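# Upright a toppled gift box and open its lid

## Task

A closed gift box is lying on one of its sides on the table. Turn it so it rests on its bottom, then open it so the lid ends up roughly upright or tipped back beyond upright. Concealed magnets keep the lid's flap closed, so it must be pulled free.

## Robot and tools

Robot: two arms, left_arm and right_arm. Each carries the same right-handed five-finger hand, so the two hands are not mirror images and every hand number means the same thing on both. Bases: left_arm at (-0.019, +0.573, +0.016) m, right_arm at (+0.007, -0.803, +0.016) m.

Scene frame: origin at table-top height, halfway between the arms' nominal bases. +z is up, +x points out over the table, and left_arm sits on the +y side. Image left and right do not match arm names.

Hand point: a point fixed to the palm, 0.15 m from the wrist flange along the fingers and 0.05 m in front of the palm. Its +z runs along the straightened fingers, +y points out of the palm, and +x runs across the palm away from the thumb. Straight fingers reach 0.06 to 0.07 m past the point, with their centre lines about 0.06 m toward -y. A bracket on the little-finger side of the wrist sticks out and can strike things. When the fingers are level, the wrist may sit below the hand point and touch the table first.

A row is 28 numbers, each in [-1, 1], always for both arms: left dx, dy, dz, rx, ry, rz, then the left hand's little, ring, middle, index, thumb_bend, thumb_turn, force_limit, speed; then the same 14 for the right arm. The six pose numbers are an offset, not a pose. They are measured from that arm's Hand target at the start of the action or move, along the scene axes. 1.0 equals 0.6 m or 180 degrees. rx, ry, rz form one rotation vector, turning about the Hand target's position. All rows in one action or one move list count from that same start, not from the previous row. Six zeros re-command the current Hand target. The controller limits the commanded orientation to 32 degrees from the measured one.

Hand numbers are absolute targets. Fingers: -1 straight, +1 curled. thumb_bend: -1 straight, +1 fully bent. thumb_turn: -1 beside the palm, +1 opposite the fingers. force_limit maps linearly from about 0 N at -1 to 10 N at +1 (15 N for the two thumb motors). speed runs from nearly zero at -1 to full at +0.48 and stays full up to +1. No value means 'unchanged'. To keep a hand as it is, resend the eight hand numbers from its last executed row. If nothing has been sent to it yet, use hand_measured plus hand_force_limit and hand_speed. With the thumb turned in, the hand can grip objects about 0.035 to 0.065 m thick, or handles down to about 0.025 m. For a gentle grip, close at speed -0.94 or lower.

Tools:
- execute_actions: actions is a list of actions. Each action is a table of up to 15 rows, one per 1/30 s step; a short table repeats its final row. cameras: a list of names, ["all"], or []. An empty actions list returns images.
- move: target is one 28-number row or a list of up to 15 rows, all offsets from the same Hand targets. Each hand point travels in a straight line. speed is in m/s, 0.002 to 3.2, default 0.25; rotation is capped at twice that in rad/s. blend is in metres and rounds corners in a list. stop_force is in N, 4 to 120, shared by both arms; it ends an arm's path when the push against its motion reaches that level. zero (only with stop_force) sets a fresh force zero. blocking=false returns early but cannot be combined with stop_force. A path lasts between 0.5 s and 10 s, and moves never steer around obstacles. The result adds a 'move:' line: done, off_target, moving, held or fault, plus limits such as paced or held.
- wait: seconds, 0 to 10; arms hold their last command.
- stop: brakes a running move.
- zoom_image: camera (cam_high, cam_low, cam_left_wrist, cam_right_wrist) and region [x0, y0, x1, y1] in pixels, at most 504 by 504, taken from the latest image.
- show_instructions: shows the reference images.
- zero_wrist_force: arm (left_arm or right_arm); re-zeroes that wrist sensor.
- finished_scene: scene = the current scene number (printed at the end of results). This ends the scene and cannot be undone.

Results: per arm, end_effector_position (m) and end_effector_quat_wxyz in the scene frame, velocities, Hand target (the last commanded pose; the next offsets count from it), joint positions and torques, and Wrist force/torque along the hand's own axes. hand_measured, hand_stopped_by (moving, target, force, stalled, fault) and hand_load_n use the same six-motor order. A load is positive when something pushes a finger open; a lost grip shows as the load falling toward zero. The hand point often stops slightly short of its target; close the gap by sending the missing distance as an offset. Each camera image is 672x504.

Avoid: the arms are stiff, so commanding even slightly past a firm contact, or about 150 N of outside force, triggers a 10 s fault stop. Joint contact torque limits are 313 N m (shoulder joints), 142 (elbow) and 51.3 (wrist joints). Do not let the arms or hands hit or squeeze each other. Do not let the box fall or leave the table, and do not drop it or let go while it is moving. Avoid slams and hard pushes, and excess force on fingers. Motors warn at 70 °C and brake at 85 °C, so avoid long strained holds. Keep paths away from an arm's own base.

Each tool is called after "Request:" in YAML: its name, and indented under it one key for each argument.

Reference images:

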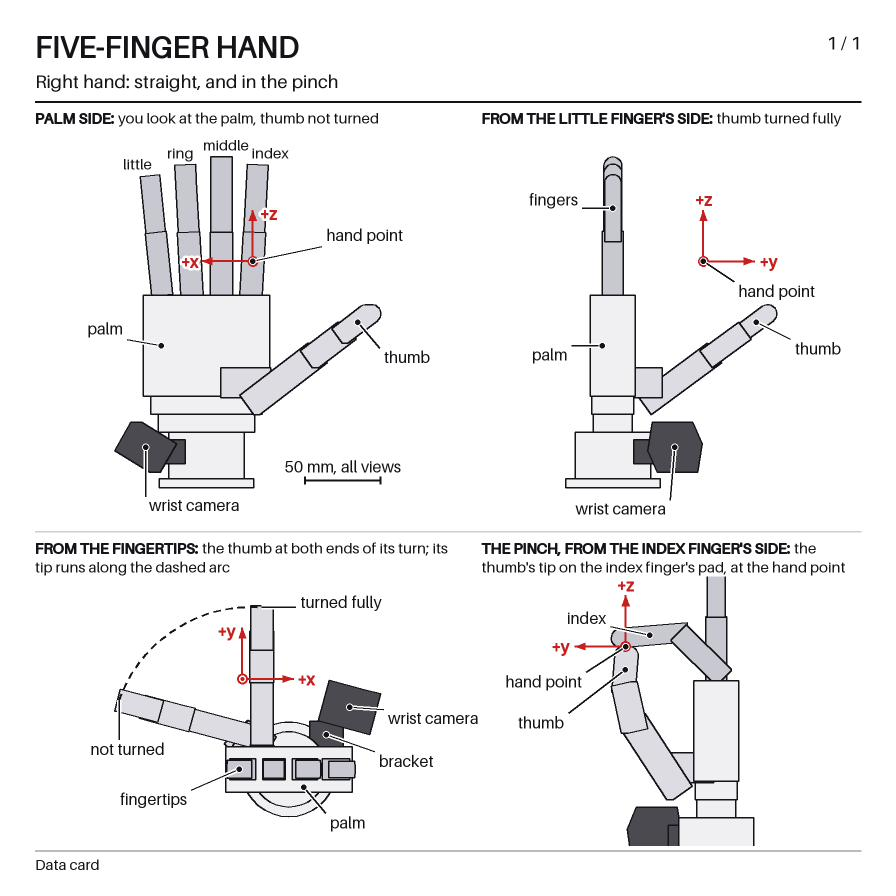

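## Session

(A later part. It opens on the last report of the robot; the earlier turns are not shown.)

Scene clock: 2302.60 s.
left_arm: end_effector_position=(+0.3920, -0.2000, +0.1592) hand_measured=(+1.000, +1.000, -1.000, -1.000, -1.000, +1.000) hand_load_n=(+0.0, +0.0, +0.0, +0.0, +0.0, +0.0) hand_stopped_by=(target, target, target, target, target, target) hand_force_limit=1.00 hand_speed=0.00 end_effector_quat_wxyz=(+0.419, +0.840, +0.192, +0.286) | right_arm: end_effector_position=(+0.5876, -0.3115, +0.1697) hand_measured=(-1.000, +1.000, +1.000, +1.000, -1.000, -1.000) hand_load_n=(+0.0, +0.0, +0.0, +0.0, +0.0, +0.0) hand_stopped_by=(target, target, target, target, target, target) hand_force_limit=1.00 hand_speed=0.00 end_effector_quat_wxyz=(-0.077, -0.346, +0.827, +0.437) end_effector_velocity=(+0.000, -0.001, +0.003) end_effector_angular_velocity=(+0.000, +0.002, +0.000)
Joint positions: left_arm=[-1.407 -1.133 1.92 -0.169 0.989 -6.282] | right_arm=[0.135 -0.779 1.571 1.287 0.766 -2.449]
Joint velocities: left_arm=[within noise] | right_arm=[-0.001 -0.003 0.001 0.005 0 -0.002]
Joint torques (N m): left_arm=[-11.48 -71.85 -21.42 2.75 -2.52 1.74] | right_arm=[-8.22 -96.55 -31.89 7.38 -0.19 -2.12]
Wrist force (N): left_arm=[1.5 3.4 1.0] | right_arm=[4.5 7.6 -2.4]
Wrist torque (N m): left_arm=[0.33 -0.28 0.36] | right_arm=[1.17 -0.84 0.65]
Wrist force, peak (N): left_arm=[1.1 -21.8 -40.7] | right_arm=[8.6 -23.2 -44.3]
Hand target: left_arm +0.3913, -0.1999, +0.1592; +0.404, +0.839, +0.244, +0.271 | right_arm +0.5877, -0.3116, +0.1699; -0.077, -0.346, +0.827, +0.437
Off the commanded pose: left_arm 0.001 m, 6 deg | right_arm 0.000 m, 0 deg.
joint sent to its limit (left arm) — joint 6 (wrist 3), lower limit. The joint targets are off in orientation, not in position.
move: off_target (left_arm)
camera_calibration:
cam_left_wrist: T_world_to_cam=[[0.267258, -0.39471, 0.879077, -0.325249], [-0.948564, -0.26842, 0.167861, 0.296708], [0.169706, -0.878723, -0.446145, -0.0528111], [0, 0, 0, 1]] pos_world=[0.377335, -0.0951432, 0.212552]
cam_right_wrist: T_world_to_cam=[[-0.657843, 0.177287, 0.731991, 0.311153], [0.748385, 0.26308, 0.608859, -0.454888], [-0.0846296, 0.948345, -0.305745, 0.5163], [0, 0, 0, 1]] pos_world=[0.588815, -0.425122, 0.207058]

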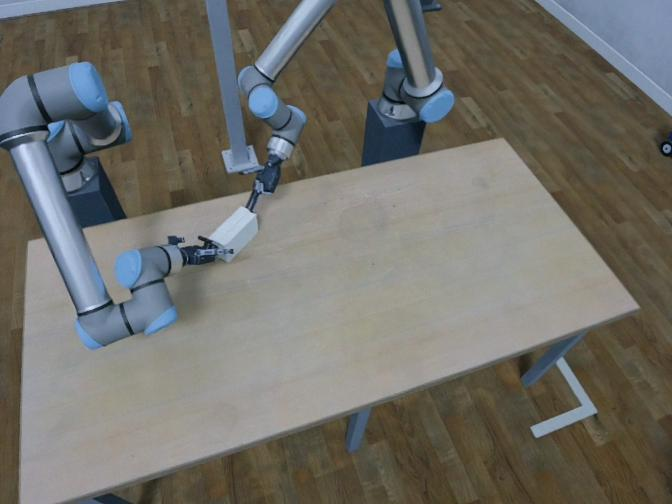

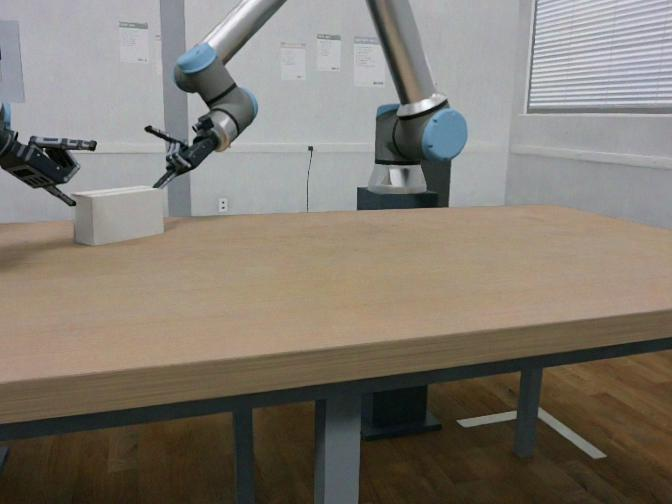

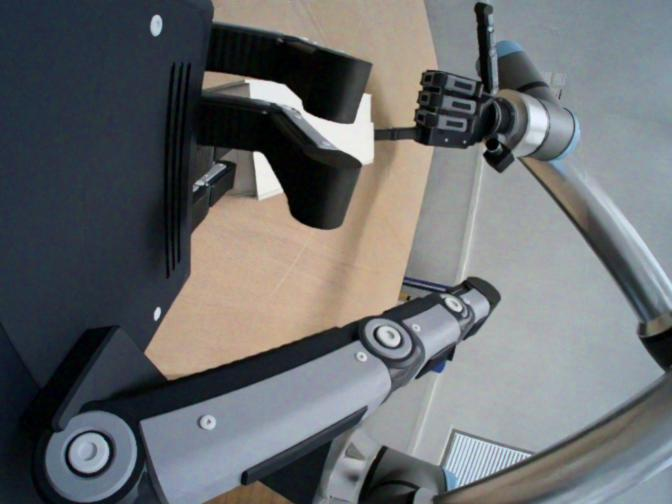

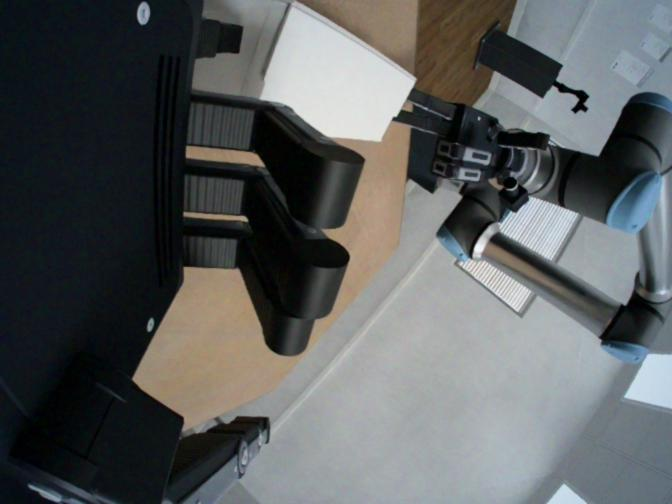

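Request:
move:
  target: [-0.0038,-0.0033,0,0,0,0,1,1,-1,-1,-1,1,-0.4,0,-0.0038,-0.0033,0,0,0,0,-1,-1,1,1,-1,-1,-0.4,0]
  speed: 0.03

Request:
move:
  target: [0.025,-0.0292,0,0,0,0,1,1,-1,-1,-1,1,-0.4,0,-0.025,0.0292,0,0,0,0,-1,-1,1,1,-1,-1,-0.4,0]
  speed: 0.015
  stop_force: 4

Request:
move:
  target:
    - [0.0018,-0.0021,0,0,0,0,1,1,-1,-1,-1,1,-0.4,-0.6,-0.0018,0.0021,0,0,0,0,-1,-1,1,1,-1,-1,-0.4,-0.6]
    - [0.0018,-0.0021,0,0,0,0,1,1,-0.5,-1,-1,1,-0.4,-0.6,-0.0018,0.0021,0,0,0,0,-1,-0.5,1,1,-1,-1,-0.4,-0.6]
  speed: 0.01
  cameras: ["all"]

Request:
zoom_image:
  camera: "cam_right_wrist"
  region: [190, 0, 430, 200]

Request:
zoom_image:
  camera: "cam_left_wrist"
  region: [180, 60, 420, 260]

Request:
zoom_image:
  camera: "cam_low"
  region: [50, 150, 200, 260]

Scene clock: 2320.17 s.
left_arm: end_effector_position=(+0.3897, -0.2018, +0.1592) hand_measured=(+1.000, +1.000, -1.000, -1.000, -1.000, +1.000) hand_load_n=(+0.5, +0.0, +0.0, +0.0, +0.0, +0.0) hand_stopped_by=(target, target, target, target, target, target) hand_force_limit=-0.40 hand_speed=0.00 end_effector_quat_wxyz=(+0.420, +0.840, +0.191, +0.287) | right_arm: end_effector_position=(+0.5854, -0.3136, +0.1699) hand_measured=(-1.000, -0.720, +1.000, +1.000, -1.000, -1.000) hand_load_n=(+0.0, -15.5, +0.0, +0.0, +0.0, +0.0) hand_stopped_by=(target, stalled, target, target, target, target) hand_force_limit=-0.40 hand_speed=0.00 end_effector_quat_wxyz=(-0.077, -0.346, +0.827, +0.437)
Joint positions: left_arm=[-1.411 -1.132 1.919 -0.169 0.986 -6.282] | right_arm=[0.133 -0.783 1.578 1.285 0.768 -2.453]
Joint torques (N m): left_arm=[-11.34 -52.53 -40.89 -1.03 -2.29 1.72] | right_arm=[-3.29 -86.47 -18.33 -1.09 4.15 -2.79]
Wrist force (N): left_arm=[1.6 3.5 1.4] | right_arm=[-2.0 16.9 -11.4]
Wrist torque (N m): left_arm=[0.32 -0.31 0.38] | right_arm=[1.03 -0.74 0.98]
Wrist force, peak (N): left_arm=[1.7 3.8 1.4] | right_arm=[3.7 19.2 -9.4]
Hand target: left_arm +0.3891, -0.2019, +0.1592; +0.404, +0.839, +0.244, +0.271 | right_arm +0.5854, -0.3136, +0.1699; -0.077, -0.346, +0.827, +0.437
Off the commanded pose: left_arm 0.001 m, 7 deg | right_arm 0.000 m, 0 deg.
joint sent to its limit (left arm) — joint 6 (wrist 3), lower limit. The joint targets are off in orientation, not in position.
move: off_target (left_arm)

Scene clock: 2321.53 s.
left_arm: end_effector_position=(+0.3907, -0.2028, +0.1592) hand_measured=(+1.000, +1.000, -1.000, -1.000, -1.000, +1.000) hand_load_n=(+0.0, +0.0, -0.5, +0.0, +0.0, +0.0) hand_stopped_by=(target, target, target, target, target, target) hand_force_limit=-0.40 hand_speed=0.00 end_effector_quat_wxyz=(+0.420, +0.840, +0.192, +0.287) | right_arm: end_effector_position=(+0.5847, -0.3128, +0.1698) hand_measured=(-1.000, -0.720, +1.000, +1.000, -1.000, -1.000) hand_load_n=(+0.0, -15.5, +0.0, +0.0, +0.0, +0.0) hand_stopped_by=(target, stalled, target, target, target, target) hand_force_limit=-0.40 hand_speed=0.00 end_effector_quat_wxyz=(-0.077, -0.346, +0.827, +0.437)
Joint positions: left_arm=[-1.41 -1.13 1.916 -0.168 0.987 -6.282] | right_arm=[0.134 -0.783 1.579 1.284 0.767 -2.451]
Joint torques (N m): left_arm=[-14.51 -72.4 -20.03 -1.35 -2.42 1.47] | right_arm=[-3.07 -55.49 -30.98 3.66 3.09 -2.94]
Wrist force (N): left_arm=[1.8 3.4 -3.4] | right_arm=[2.7 16.3 -15.3]
Wrist torque (N m): left_arm=[0.58 -0.19 0.38] | right_arm=[1.30 -0.37 1.05]
Wrist force, peak (N): left_arm=[1.0 2.1 -10.3] | right_arm=[1.8 14.4 -20.1]
Hand target: left_arm +0.3907, -0.2028, +0.1592; +0.420, +0.840, +0.192, +0.287 (not the last commanded pose) | right_arm +0.5847, -0.3128, +0.1698; -0.077, -0.346, +0.827, +0.437 (not the last commanded pose)
Off the commanded pose: left_arm 0.021 m, 6 deg | right_arm 0.022 m, 0 deg.
move: contact (left_arm, right_arm)

Scene clock: 2322.97 s.
left_arm: end_effector_position=(+0.3918, -0.2041, +0.1592) hand_measured=(+1.000, +1.000, -0.500, -1.000, -1.000, +1.000) hand_load_n=(+0.0, +0.0, +0.5, +0.0, +0.0, +0.0) hand_stopped_by=(target, target, target, target, target, target) hand_force_limit=-0.40 hand_speed=-0.60 end_effector_quat_wxyz=(+0.420, +0.840, +0.192, +0.286) | right_arm: end_effector_position=(+0.5836, -0.3115, +0.1698) hand_measured=(-1.000, -0.500, +1.000, +1.000, -1.000, -1.000) hand_load_n=(+0.0, +0.0, +0.0, +0.0, -0.5, +0.0) hand_stopped_by=(target, target, target, target, target, target) hand_force_limit=-0.40 hand_speed=-0.60 end_effector_quat_wxyz=(-0.077, -0.346, +0.827, +0.437)
Joint positions: left_arm=[-1.408 -1.128 1.913 -0.167 0.988 -6.281] | right_arm=[0.136 -0.784 1.58 1.282 0.766 -2.448]
Joint torques (N m): left_arm=[8.41 -69.86 -19.84 2.41 -0.4 0.33] | right_arm=[-4.55 -85.82 -34.79 7.38 -0.16 -0.85]
Wrist force (N): left_arm=[1.3 2.5 1.5] | right_arm=[4.4 6.6 -3.0]
Wrist torque (N m): left_arm=[0.28 -0.30 0.19] | right_arm=[1.18 -0.78 0.59]
Wrist force, peak (N): left_arm=[3.8 -1.8 -33.2] | right_arm=[0.6 11.5 -33.0]
Hand target: left_arm +0.3918, -0.2041, +0.1592; +0.420, +0.840, +0.192, +0.287 | right_arm +0.5836, -0.3115, +0.1698; -0.077, -0.346, +0.827, +0.437
Off the commanded pose: left_arm 0.000 m, 0 deg | right_arm 0.000 m, 0 deg.
move: done
camera_calibration:
cam_left_wrist: T_world_to_cam=[[0.265897, -0.395018, 0.879352, -0.326337], [-0.949035, -0.267378, 0.166858, 0.296028], [0.169208, -0.878903, -0.445981, -0.0563101], [0, 0, 0, 1]] pos_world=[0.377241, -0.0992486, 0.212457]
cam_right_wrist: T_world_to_cam=[[-0.658184, 0.177197, 0.731707, 0.308513], [0.748074, 0.263309, 0.609142, -0.451747], [-0.0847268, 0.948298, -0.305862, 0.515981], [0, 0, 0, 1]] pos_world=[0.584716, -0.425023, 0.207256]

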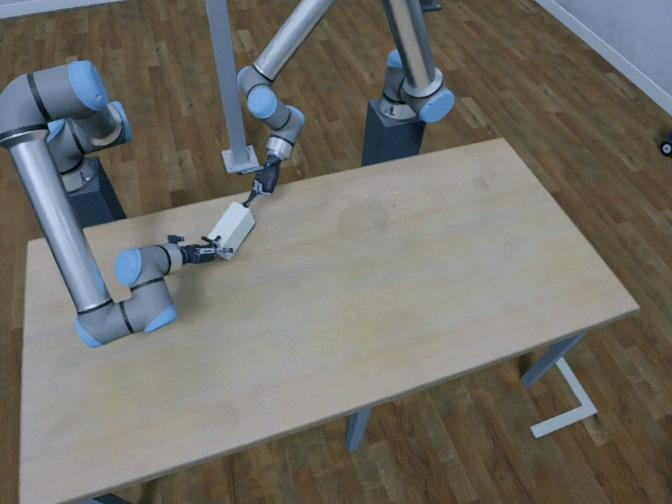

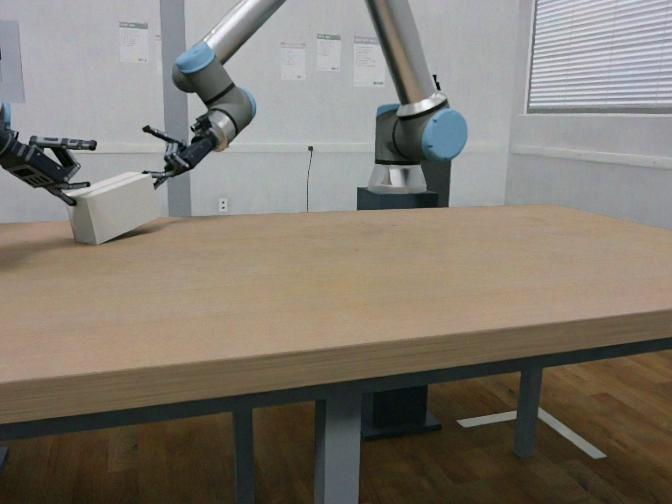

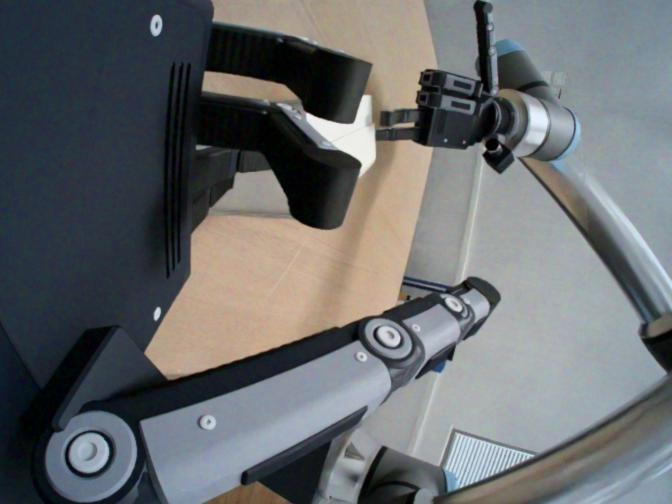

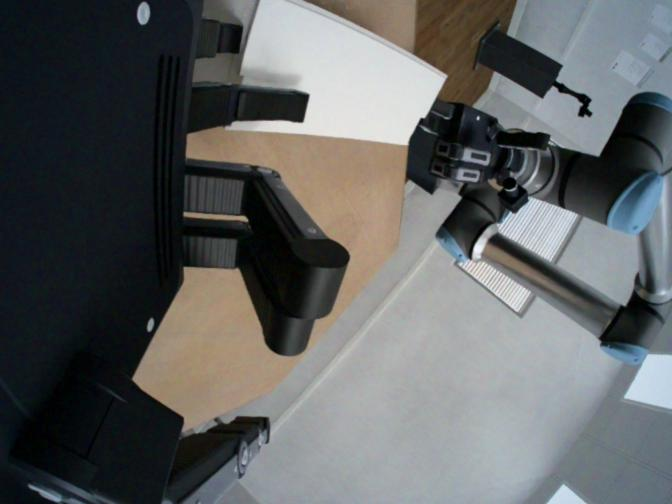

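Scaled by 2.100 from the camera's 672x504 image, which has a finer 960x720 frame.

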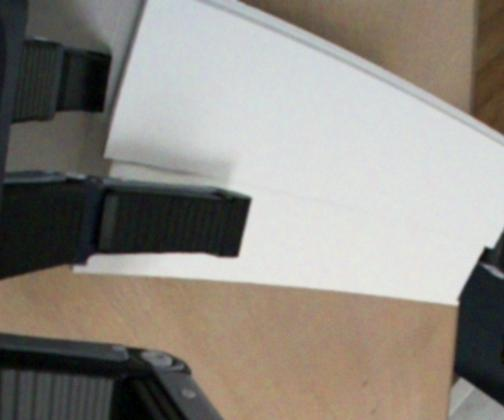

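Scaled by 2.100 from the camera's 672x504 image, which has a finer 960x720 frame.

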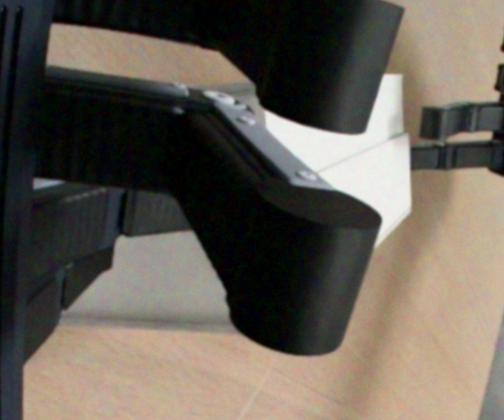

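Scaled by 3.360.

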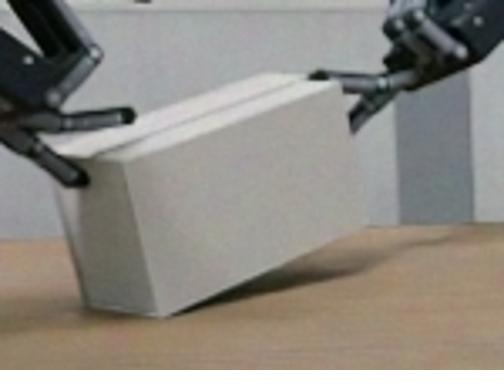

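Request:
move:
  target: [0,0,0,0,0,0,1,1,-1,-1,-1,1,-0.4,-0.85,0,0,0,0,0,0,-1,-0.5,1,1,-1,-1,-0.4,-0.6]
  speed: 0.03
  cameras: ["cam_low"]

Request:
zoom_image:
  camera: "cam_low"
  region: [50, 150, 200, 260]

Scene clock: 2330.57 s.
left_arm: end_effector_position=(+0.3918, -0.2041, +0.1592) hand_measured=(+1.000, +1.000, -1.000, -1.000, -1.000, +1.000) hand_load_n=(+0.0, +0.0, +0.0, +0.0, +0.0, +0.0) hand_stopped_by=(target, target, target, target, target, target) hand_force_limit=-0.40 hand_speed=-0.85 end_effector_quat_wxyz=(+0.420, +0.840, +0.192, +0.287) | right_arm: end_effector_position=(+0.5836, -0.3115, +0.1698) hand_measured=(-1.000, -0.500, +1.000, +1.000, -1.000, -1.000) hand_load_n=(+0.0, +0.0, +0.0, +0.0, +0.0, -0.5) hand_stopped_by=(target, target, target, target, target, target) hand_force_limit=-0.40 hand_speed=-0.60 end_effector_quat_wxyz=(-0.077, -0.346, +0.827, +0.437)
Joint positions: left_arm=[-1.408 -1.128 1.913 -0.167 0.988 -6.281] | right_arm=[0.136 -0.784 1.58 1.282 0.766 -2.449]
Joint torques (N m): left_arm=[-12.99 -68.79 -27.29 1.77 -1.3 -0.97] | right_arm=[3.79 -95.22 -28.37 6.91 0.85 -2.25]
Wrist force (N): left_arm=[1.6 3.2 1.4] | right_arm=[4.7 7.5 -2.7]
Wrist torque (N m): left_arm=[0.28 -0.31 0.22] | right_arm=[1.19 -0.85 0.66]
Wrist force, peak (N): left_arm=[1.8 3.4 1.5] | right_arm=[4.5 6.8 -5.9]
Hand target: left_arm +0.3918, -0.2041, +0.1592; +0.420, +0.840, +0.192, +0.287 | right_arm +0.5836, -0.3115, +0.1698; -0.077, -0.346, +0.827, +0.437
Off the commanded pose: left_arm 0.000 m, 0 deg | right_arm 0.000 m, 0 deg.
move: done
Images, in order (width x height): cam_low 672x504.

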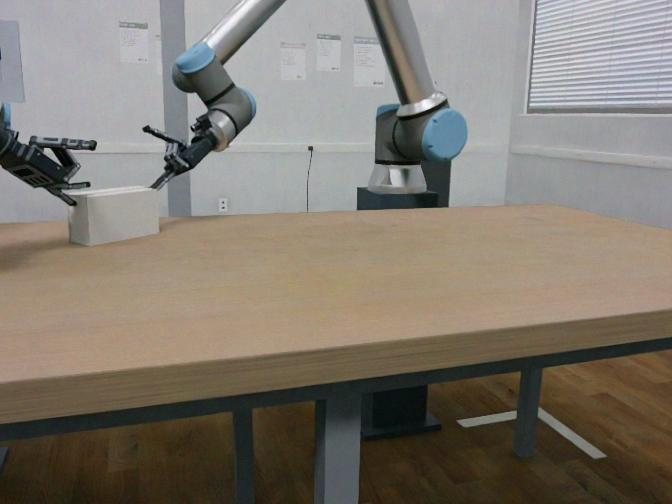

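Scaled by 3.360.

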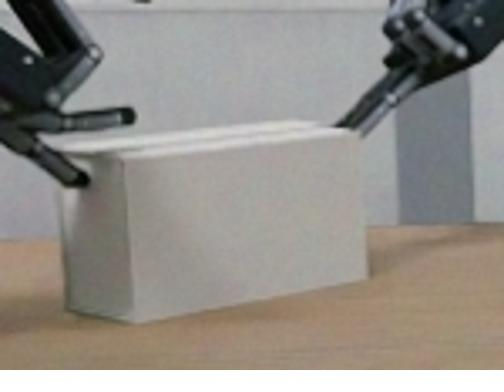

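Request:
move:
  target:
    - [0,0,0,0,0,0,1,1,-1,-1,-1,1,-0.4,0,0.01,-0.0117,0.1,0,0,0,1,-1,1,1,-1,-1,-0.4,0]
  speed: 0.1
  cameras: ["cam_high"]

Request:
zoom_image:
  camera: "cam_high"
  region: [180, 180, 300, 280]

Scene clock: 2338.80 s.
left_arm: end_effector_position=(+0.3918, -0.2041, +0.1592) hand_measured=(+1.000, +1.000, -1.000, -1.000, -1.000, +1.000) hand_load_n=(+0.0, +0.5, +0.0, +0.0, +0.0, +0.0) hand_stopped_by=(target, target, target, target, target, target) hand_force_limit=-0.40 hand_speed=0.00 end_effector_quat_wxyz=(+0.420, +0.840, +0.192, +0.287) | right_arm: end_effector_position=(+0.5897, -0.3186, +0.2300) hand_measured=(-0.826, -1.000, +1.000, +1.000, -1.000, -1.000) hand_load_n=(+0.0, +0.0, +0.0, +0.0, +0.0, +0.0) hand_stopped_by=(force, target, target, target, target, target) hand_force_limit=-0.40 hand_speed=0.00 end_effector_quat_wxyz=(-0.077, -0.346, +0.827, +0.437)
Joint positions: left_arm=[-1.408 -1.128 1.913 -0.167 0.988 -6.281] | right_arm=[0.125 -0.847 1.564 1.37 0.771 -2.462]
Joint torques (N m): left_arm=[-12.13 -58.73 -41.17 0.12 -1.15 -1.04] | right_arm=[9.66 -62.46 -23.49 1.85 -0.59 1.23]
Wrist force (N): left_arm=[1.6 3.2 1.2] | right_arm=[4.4 7.1 -2.4]
Wrist torque (N m): left_arm=[0.34 -0.31 0.21] | right_arm=[1.12 -0.79 0.81]
Wrist force, peak (N): left_arm=[1.7 3.7 1.5] | right_arm=[4.3 8.2 -3.5]
Hand target: left_arm +0.3918, -0.2041, +0.1592; +0.420, +0.840, +0.192, +0.287 | right_arm +0.5896, -0.3185, +0.2298; -0.077, -0.346, +0.827, +0.437
Off the commanded pose: left_arm 0.000 m, 0 deg | right_arm 0.000 m, 0 deg.
move: done
Images, in order (width x height): cam_high 672x504.

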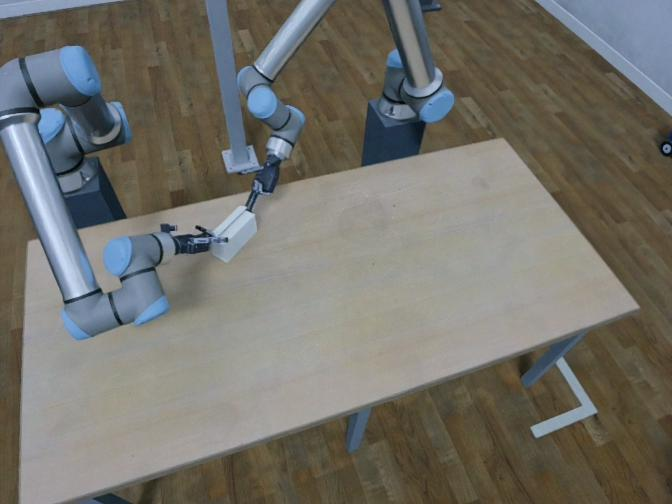

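Scaled by 4.200.

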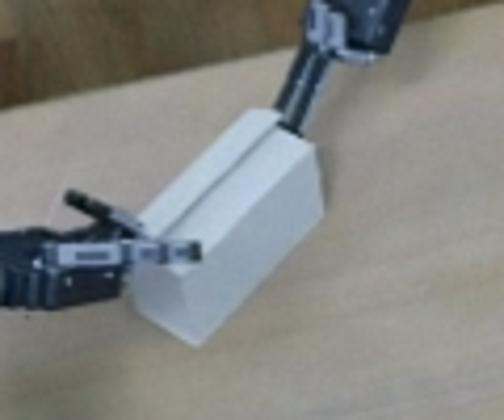

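Request:
wait:
  seconds: 0.1
  cameras: ["cam_right_wrist","cam_left_wrist","cam_high","cam_low"]

Request:
zoom_image:
  camera: "cam_high"
  region: [200, 195, 270, 265]

Request:
zoom_image:
  camera: "cam_right_wrist"
  region: [190, 0, 430, 200]

Request:
zoom_image:
  camera: "cam_low"
  region: [60, 170, 170, 250]

Scene clock: 2344.37 s.
left_arm: end_effector_position=(+0.3918, -0.2041, +0.1592) hand_measured=(+1.000, +1.000, -1.000, -1.000, -1.000, +1.000) hand_load_n=(+0.0, +0.0, +0.0, +0.0, +0.0, +0.0) hand_stopped_by=(target, target, target, target, target, target) hand_force_limit=-0.40 hand_speed=0.00 end_effector_quat_wxyz=(+0.420, +0.840, +0.192, +0.287) | right_arm: end_effector_position=(+0.5896, -0.3185, +0.2298) hand_measured=(-0.826, -1.000, +1.000, +1.000, -1.000, -1.000) hand_load_n=(+0.0, +0.0, +0.0, +0.0, +0.0, +0.0) hand_stopped_by=(force, target, target, target, target, target) hand_force_limit=-0.40 hand_speed=0.00 end_effector_quat_wxyz=(-0.077, -0.346, +0.827, +0.437)
Joint positions: left_arm=[-1.408 -1.128 1.913 -0.167 0.988 -6.281] | right_arm=[0.125 -0.847 1.564 1.37 0.771 -2.462]
Joint torques (N m): left_arm=[-11.6 -57.66 -41.14 -1.12 -1.27 -1.04] | right_arm=[10.88 -62.09 -23.36 4.52 -2.62 3.44]
Wrist force (N): left_arm=[1.7 3.1 1.3] | right_arm=[4.8 7.3 -2.5]
Wrist torque (N m): left_arm=[0.31 -0.32 0.21] | right_arm=[1.16 -0.85 0.84]
Wrist force, peak (N): left_arm=[1.7 3.4 1.6] | right_arm=[4.7 7.5 -2.8]
Hand target: left_arm +0.3918, -0.2041, +0.1592; +0.420, +0.840, +0.192, +0.287 | right_arm +0.5896, -0.3185, +0.2298; -0.077, -0.346, +0.827, +0.437
Off the commanded pose: left_arm 0.000 m, 0 deg | right_arm 0.000 m, 0 deg.
wait: 0.10 s; at rest from the start
camera_calibration:
cam_left_wrist: T_world_to_cam=[[0.265912, -0.395095, 0.879313, -0.326276], [-0.949032, -0.267393, 0.16685, 0.295959], [0.1692, -0.878864, -0.446061, -0.0561813], [0, 0, 0, 1]] pos_world=[0.377141, -0.0991483, 0.212458]
cam_right_wrist: T_world_to_cam=[[-0.658172, 0.177201, 0.731717, 0.26981], [0.748085, 0.263306, 0.60913, -0.490919], [-0.0847271, 0.948298, -0.305862, 0.541574], [0, 0, 0, 1]] pos_world=[0.590716, -0.432123, 0.267256]

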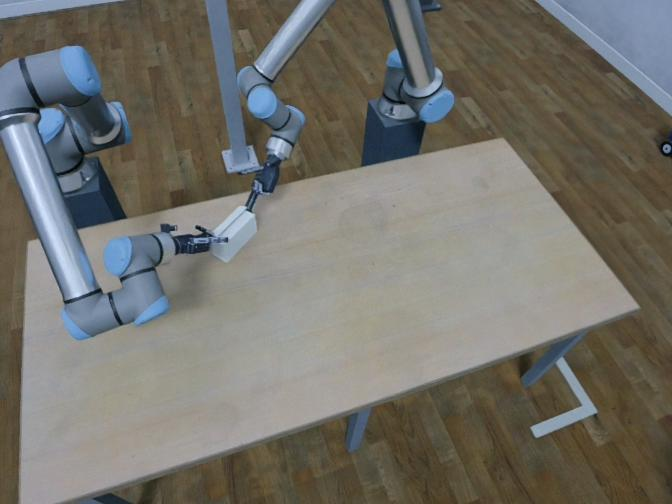

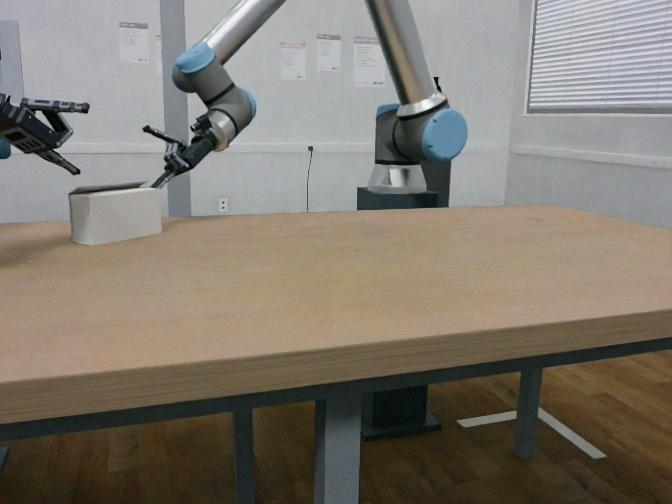

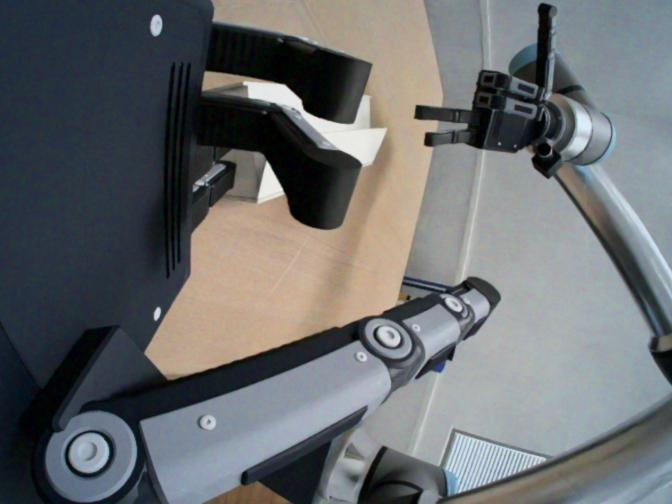

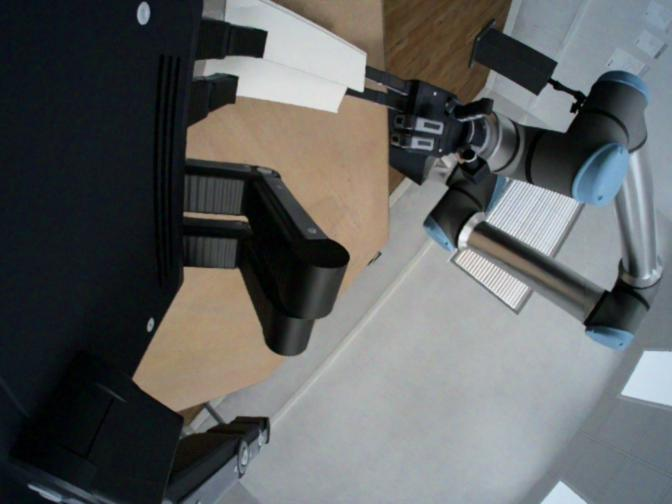

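Scaled by 7.200.

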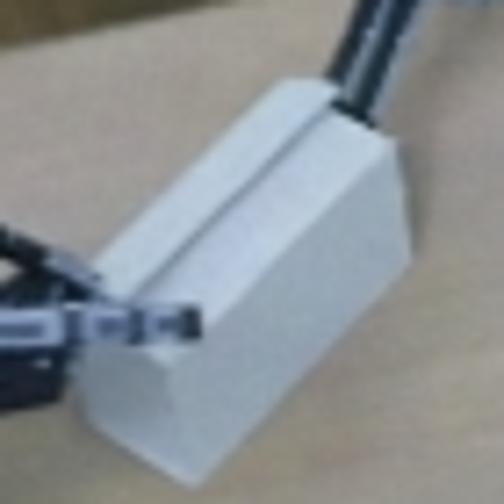

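Scaled by 2.100 from the camera's 672x504 image, which has a finer 960x720 frame.

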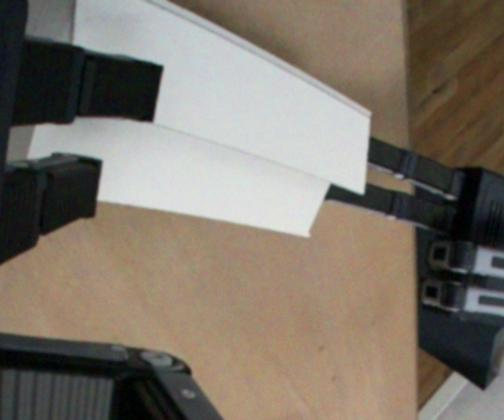

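Scaled by 4.582.

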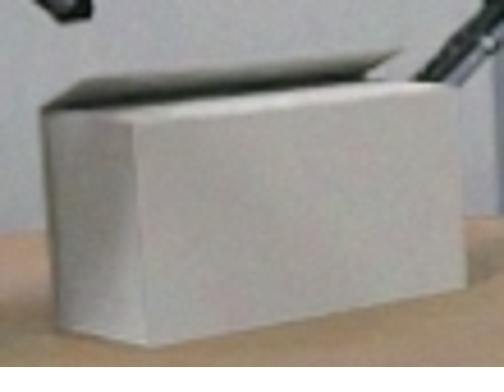

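Request:
move:
  target:
    - [0,0,0.05,0,0,0,1,1,-1,-1,-1,1,-0.4,0,0,0,0.03,0,0,0,1,-1,1,1,-1,-1,-0.4,0]
    - [0.0162,-0.019,0.05,0,0,0,1,1,-1,-1,-1,1,-0.4,0,0,0,0.05,0,0,0,1,-1,1,1,-1,-1,-0.4,0]
  speed: 0.03
  cameras: ["cam_right_wrist","cam_high","cam_low"]

Request:
zoom_image:
  camera: "cam_high"
  region: [200, 195, 270, 265]

Request:
zoom_image:
  camera: "cam_low"
  region: [60, 150, 200, 250]

Request:
zoom_image:
  camera: "cam_right_wrist"
  region: [190, 0, 430, 200]

Scene clock: 2355.90 s.
left_arm: end_effector_position=(+0.4016, -0.2156, +0.1892) hand_measured=(+1.000, +1.000, -1.000, -1.000, -1.000, +1.000) hand_load_n=(+0.0, +0.0, +0.0, +0.0, +0.0, +0.0) hand_stopped_by=(target, target, target, target, target, target) hand_force_limit=-0.40 hand_speed=0.00 end_effector_quat_wxyz=(+0.420, +0.840, +0.192, +0.287) | right_arm: end_effector_position=(+0.5896, -0.3185, +0.2600) hand_measured=(-0.826, -1.000, +1.000, +1.000, -1.000, -1.000) hand_load_n=(+0.0, +0.0, +0.0, +0.0, +0.0, +0.0) hand_stopped_by=(force, target, target, target, target, target) hand_force_limit=-0.40 hand_speed=0.00 end_effector_quat_wxyz=(-0.077, -0.346, +0.827, +0.437)
Joint positions: left_arm=[-1.395 -1.146 1.868 -0.11 0.999 -6.272] | right_arm=[0.125 -0.879 1.556 1.41 0.771 -2.462]
Joint torques (N m): left_arm=[-13 -74.07 -19.83 0.54 -1 -0.88] | right_arm=[10.88 -63.5 -33.02 3.14 -2.64 2.73]
Wrist force (N): left_arm=[1.6 3.3 1.0] | right_arm=[4.6 7.5 -3.0]
Wrist torque (N m): left_arm=[0.31 -0.31 0.16] | right_arm=[1.22 -0.81 0.84]
Wrist force, peak (N): left_arm=[1.9 3.7 1.0] | right_arm=[4.6 7.6 -3.0]
Hand target: left_arm +0.4015, -0.2155, +0.1892; +0.420, +0.840, +0.192, +0.287 | right_arm +0.5896, -0.3185, +0.2598; -0.077, -0.346, +0.827, +0.437
Off the commanded pose: left_arm 0.000 m, 0 deg | right_arm 0.000 m, 0 deg.
move: done
camera_calibration:
cam_right_wrist: T_world_to_cam=[[-0.658281, 0.177228, 0.731612, 0.247885], [0.748001, 0.263258, 0.609254, -0.509397], [-0.0846255, 0.948307, -0.305864, 0.550764], [0, 0, 0, 1]] pos_world=[0.590816, -0.432123, 0.297455]
Images, in order (width x height): cam_high 672x504, cam_low 672x504, cam_right_wrist 672x504.

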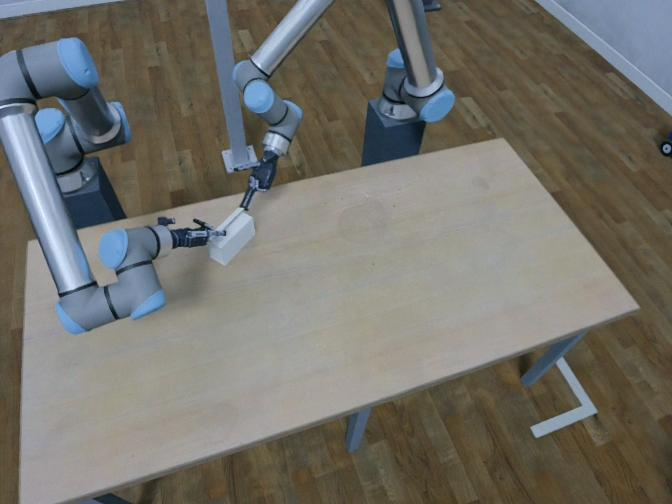

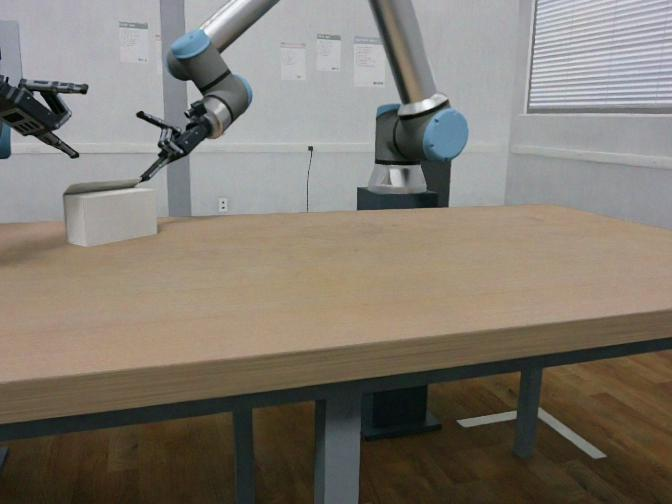

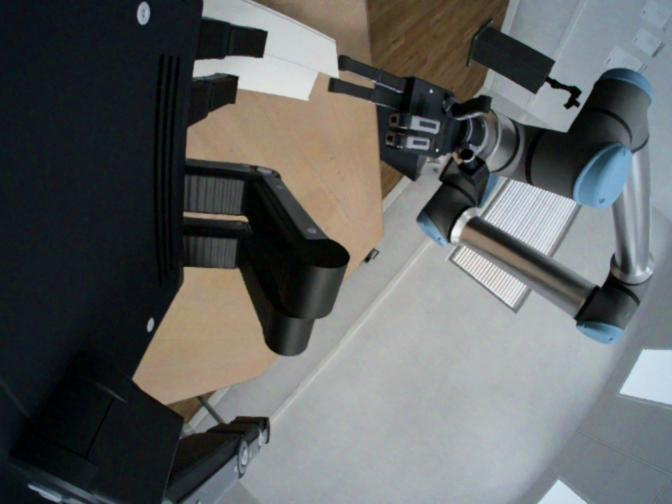

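Scaled by 7.200.

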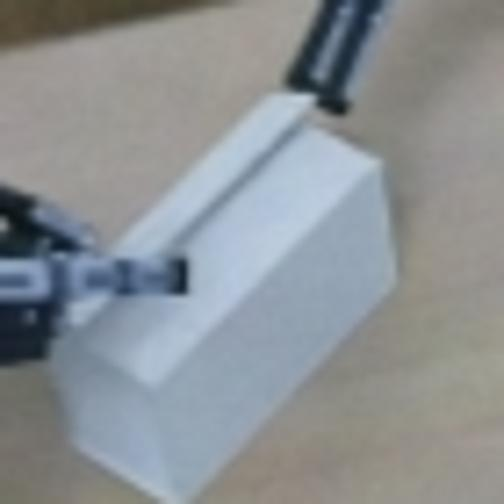

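Scaled by 3.600.

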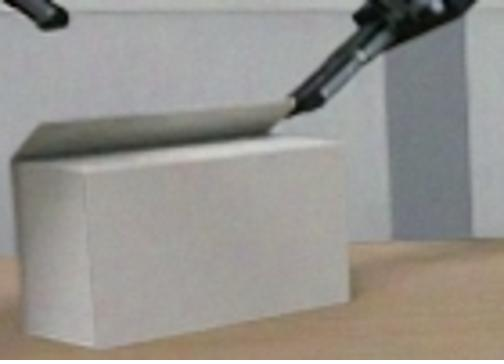

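Scaled by 2.100 from the camera's 672x504 image, which has a finer 960x720 frame.

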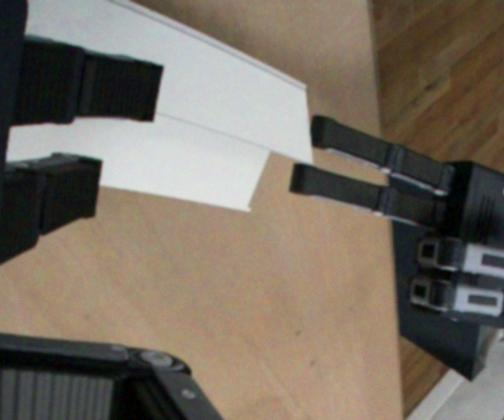

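Request:
move:
  target:
    - [0.0152,0.013,-0.01,0,0,0,1,1,-1,-1,-1,1,-0.4,0,0,0,0.03,0,0,0,1,-1,1,1,-1,-1,-0.4,0]
    - [0.0477,-0.025,-0.01,0,0,0,1,1,-1,-1,-1,1,-0.4,0,0,0,0.03,0,0,0,1,-1,1,1,-1,-1,-0.4,0]
    - [-0.0093,-0.0738,-0.005,0,0,0,1,1,-1,-1,-1,1,-0.4,0,0,0,0.03,0,0,0,1,-1,1,1,-1,-1,-0.4,0]
  speed: 0.05
  cameras: ["cam_right_wrist","cam_high","cam_low"]

Request:
zoom_image:
  camera: "cam_high"
  region: [180, 185, 280, 275]

Request:
zoom_image:
  camera: "cam_low"
  region: [60, 150, 200, 250]

Request:
zoom_image:
  camera: "cam_right_wrist"
  region: [190, 0, 430, 200]

Scene clock: 2365.40 s.
left_arm: end_effector_position=(+0.3959, -0.2599, +0.1862) hand_measured=(+1.000, +1.000, -1.000, -1.000, -1.000, +1.000) hand_load_n=(+0.0, +0.0, +0.0, +0.0, +0.0, +0.0) hand_stopped_by=(target, target, target, target, target, target) hand_force_limit=-0.40 hand_speed=0.00 end_effector_quat_wxyz=(+0.420, +0.840, +0.191, +0.287) | right_arm: end_effector_position=(+0.5896, -0.3185, +0.2778) hand_measured=(-0.826, -1.000, +1.000, +1.000, -1.000, -1.000) hand_load_n=(+0.0, +0.0, +0.0, +0.0, -0.5, +0.0) hand_stopped_by=(force, target, target, target, target, target) hand_force_limit=-0.40 hand_speed=0.00 end_effector_quat_wxyz=(-0.077, -0.346, +0.827, +0.437)
Joint positions: left_arm=[-1.414 -1.09 1.787 -0.079 0.984 -6.282] | right_arm=[0.125 -0.897 1.55 1.434 0.771 -2.462]
Joint torques (N m): left_arm=[15.24 -76.59 -24.26 -1.15 1.48 -0.31] | right_arm=[8.8 -61.24 -25.11 1.63 -0.3 -1.19]
Wrist force (N): left_arm=[1.6 3.1 1.7] | right_arm=[4.6 7.6 -2.8]
Wrist torque (N m): left_arm=[0.26 -0.33 0.37] | right_arm=[1.24 -0.83 0.82]
Wrist force, peak (N): left_arm=[1.7 3.6 1.5] | right_arm=[4.6 7.8 -2.7]
Hand target: left_arm +0.3959, -0.2597, +0.1862; +0.420, +0.840, +0.192, +0.287 | right_arm +0.5896, -0.3185, +0.2778; -0.077, -0.346, +0.827, +0.437
Off the commanded pose: left_arm 0.000 m, 0 deg | right_arm 0.000 m, 0 deg.
joint sent to its limit (left arm) — joint 6 (wrist 3), lower limit. The joint targets still meet the commanded pose.
move: done
camera_calibration:
cam_right_wrist: T_world_to_cam=[[-0.658172, 0.177201, 0.731717, 0.234687], [0.748085, 0.263306, 0.60913, -0.520157], [-0.0847271, 0.948298, -0.305862, 0.556256], [0, 0, 0, 1]] pos_world=[0.590716, -0.432123, 0.315256]
Images, in order (width x height): cam_high 672x504, cam_low 672x504, cam_right_wrist 672x504.

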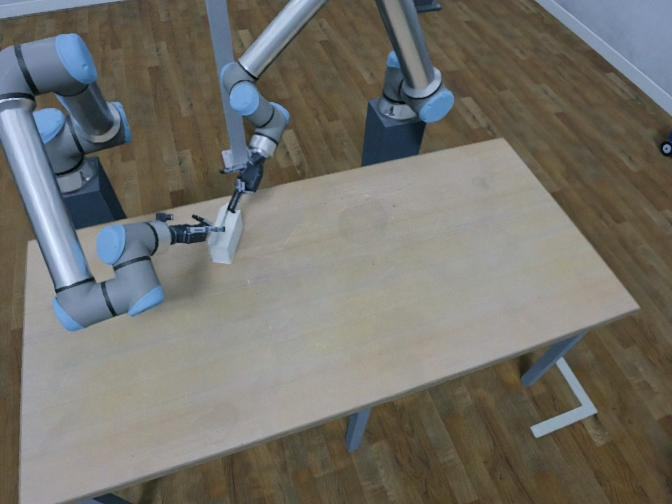

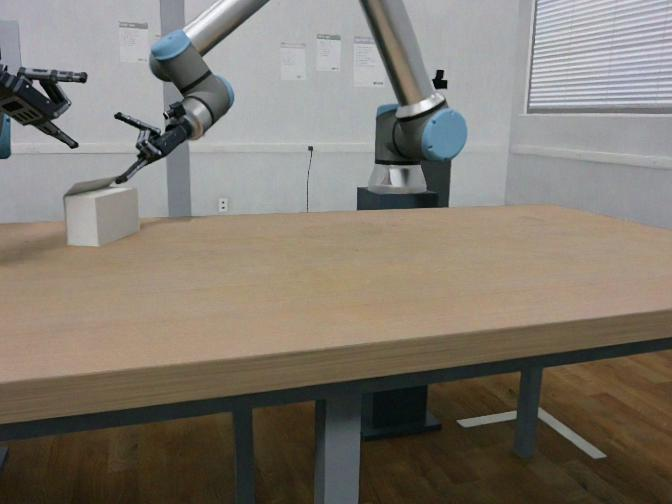

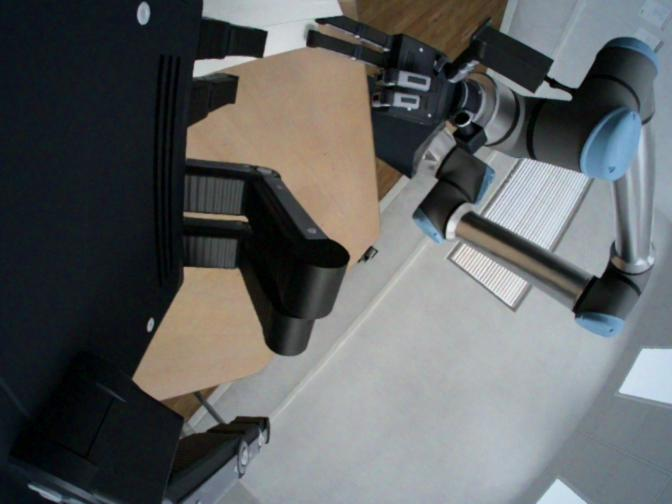

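Scaled by 5.040.

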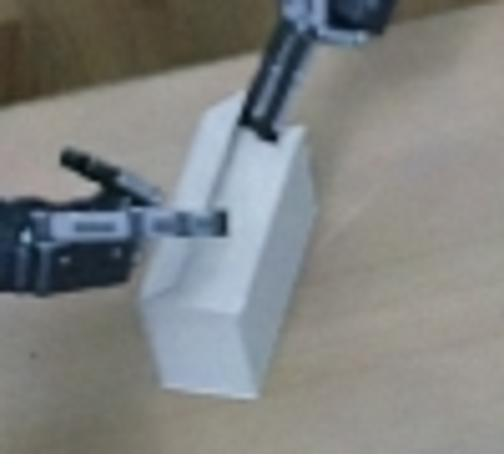

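Scaled by 3.600.

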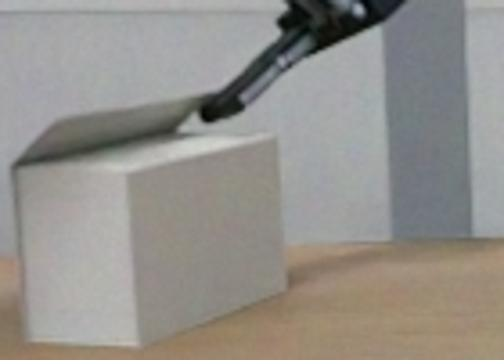

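Scaled by 2.100 from the camera's 672x504 image, which has a finer 960x720 frame.

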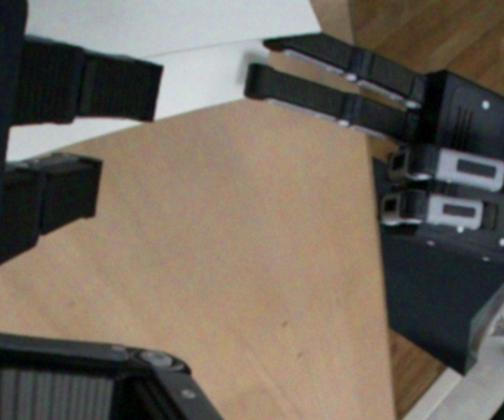

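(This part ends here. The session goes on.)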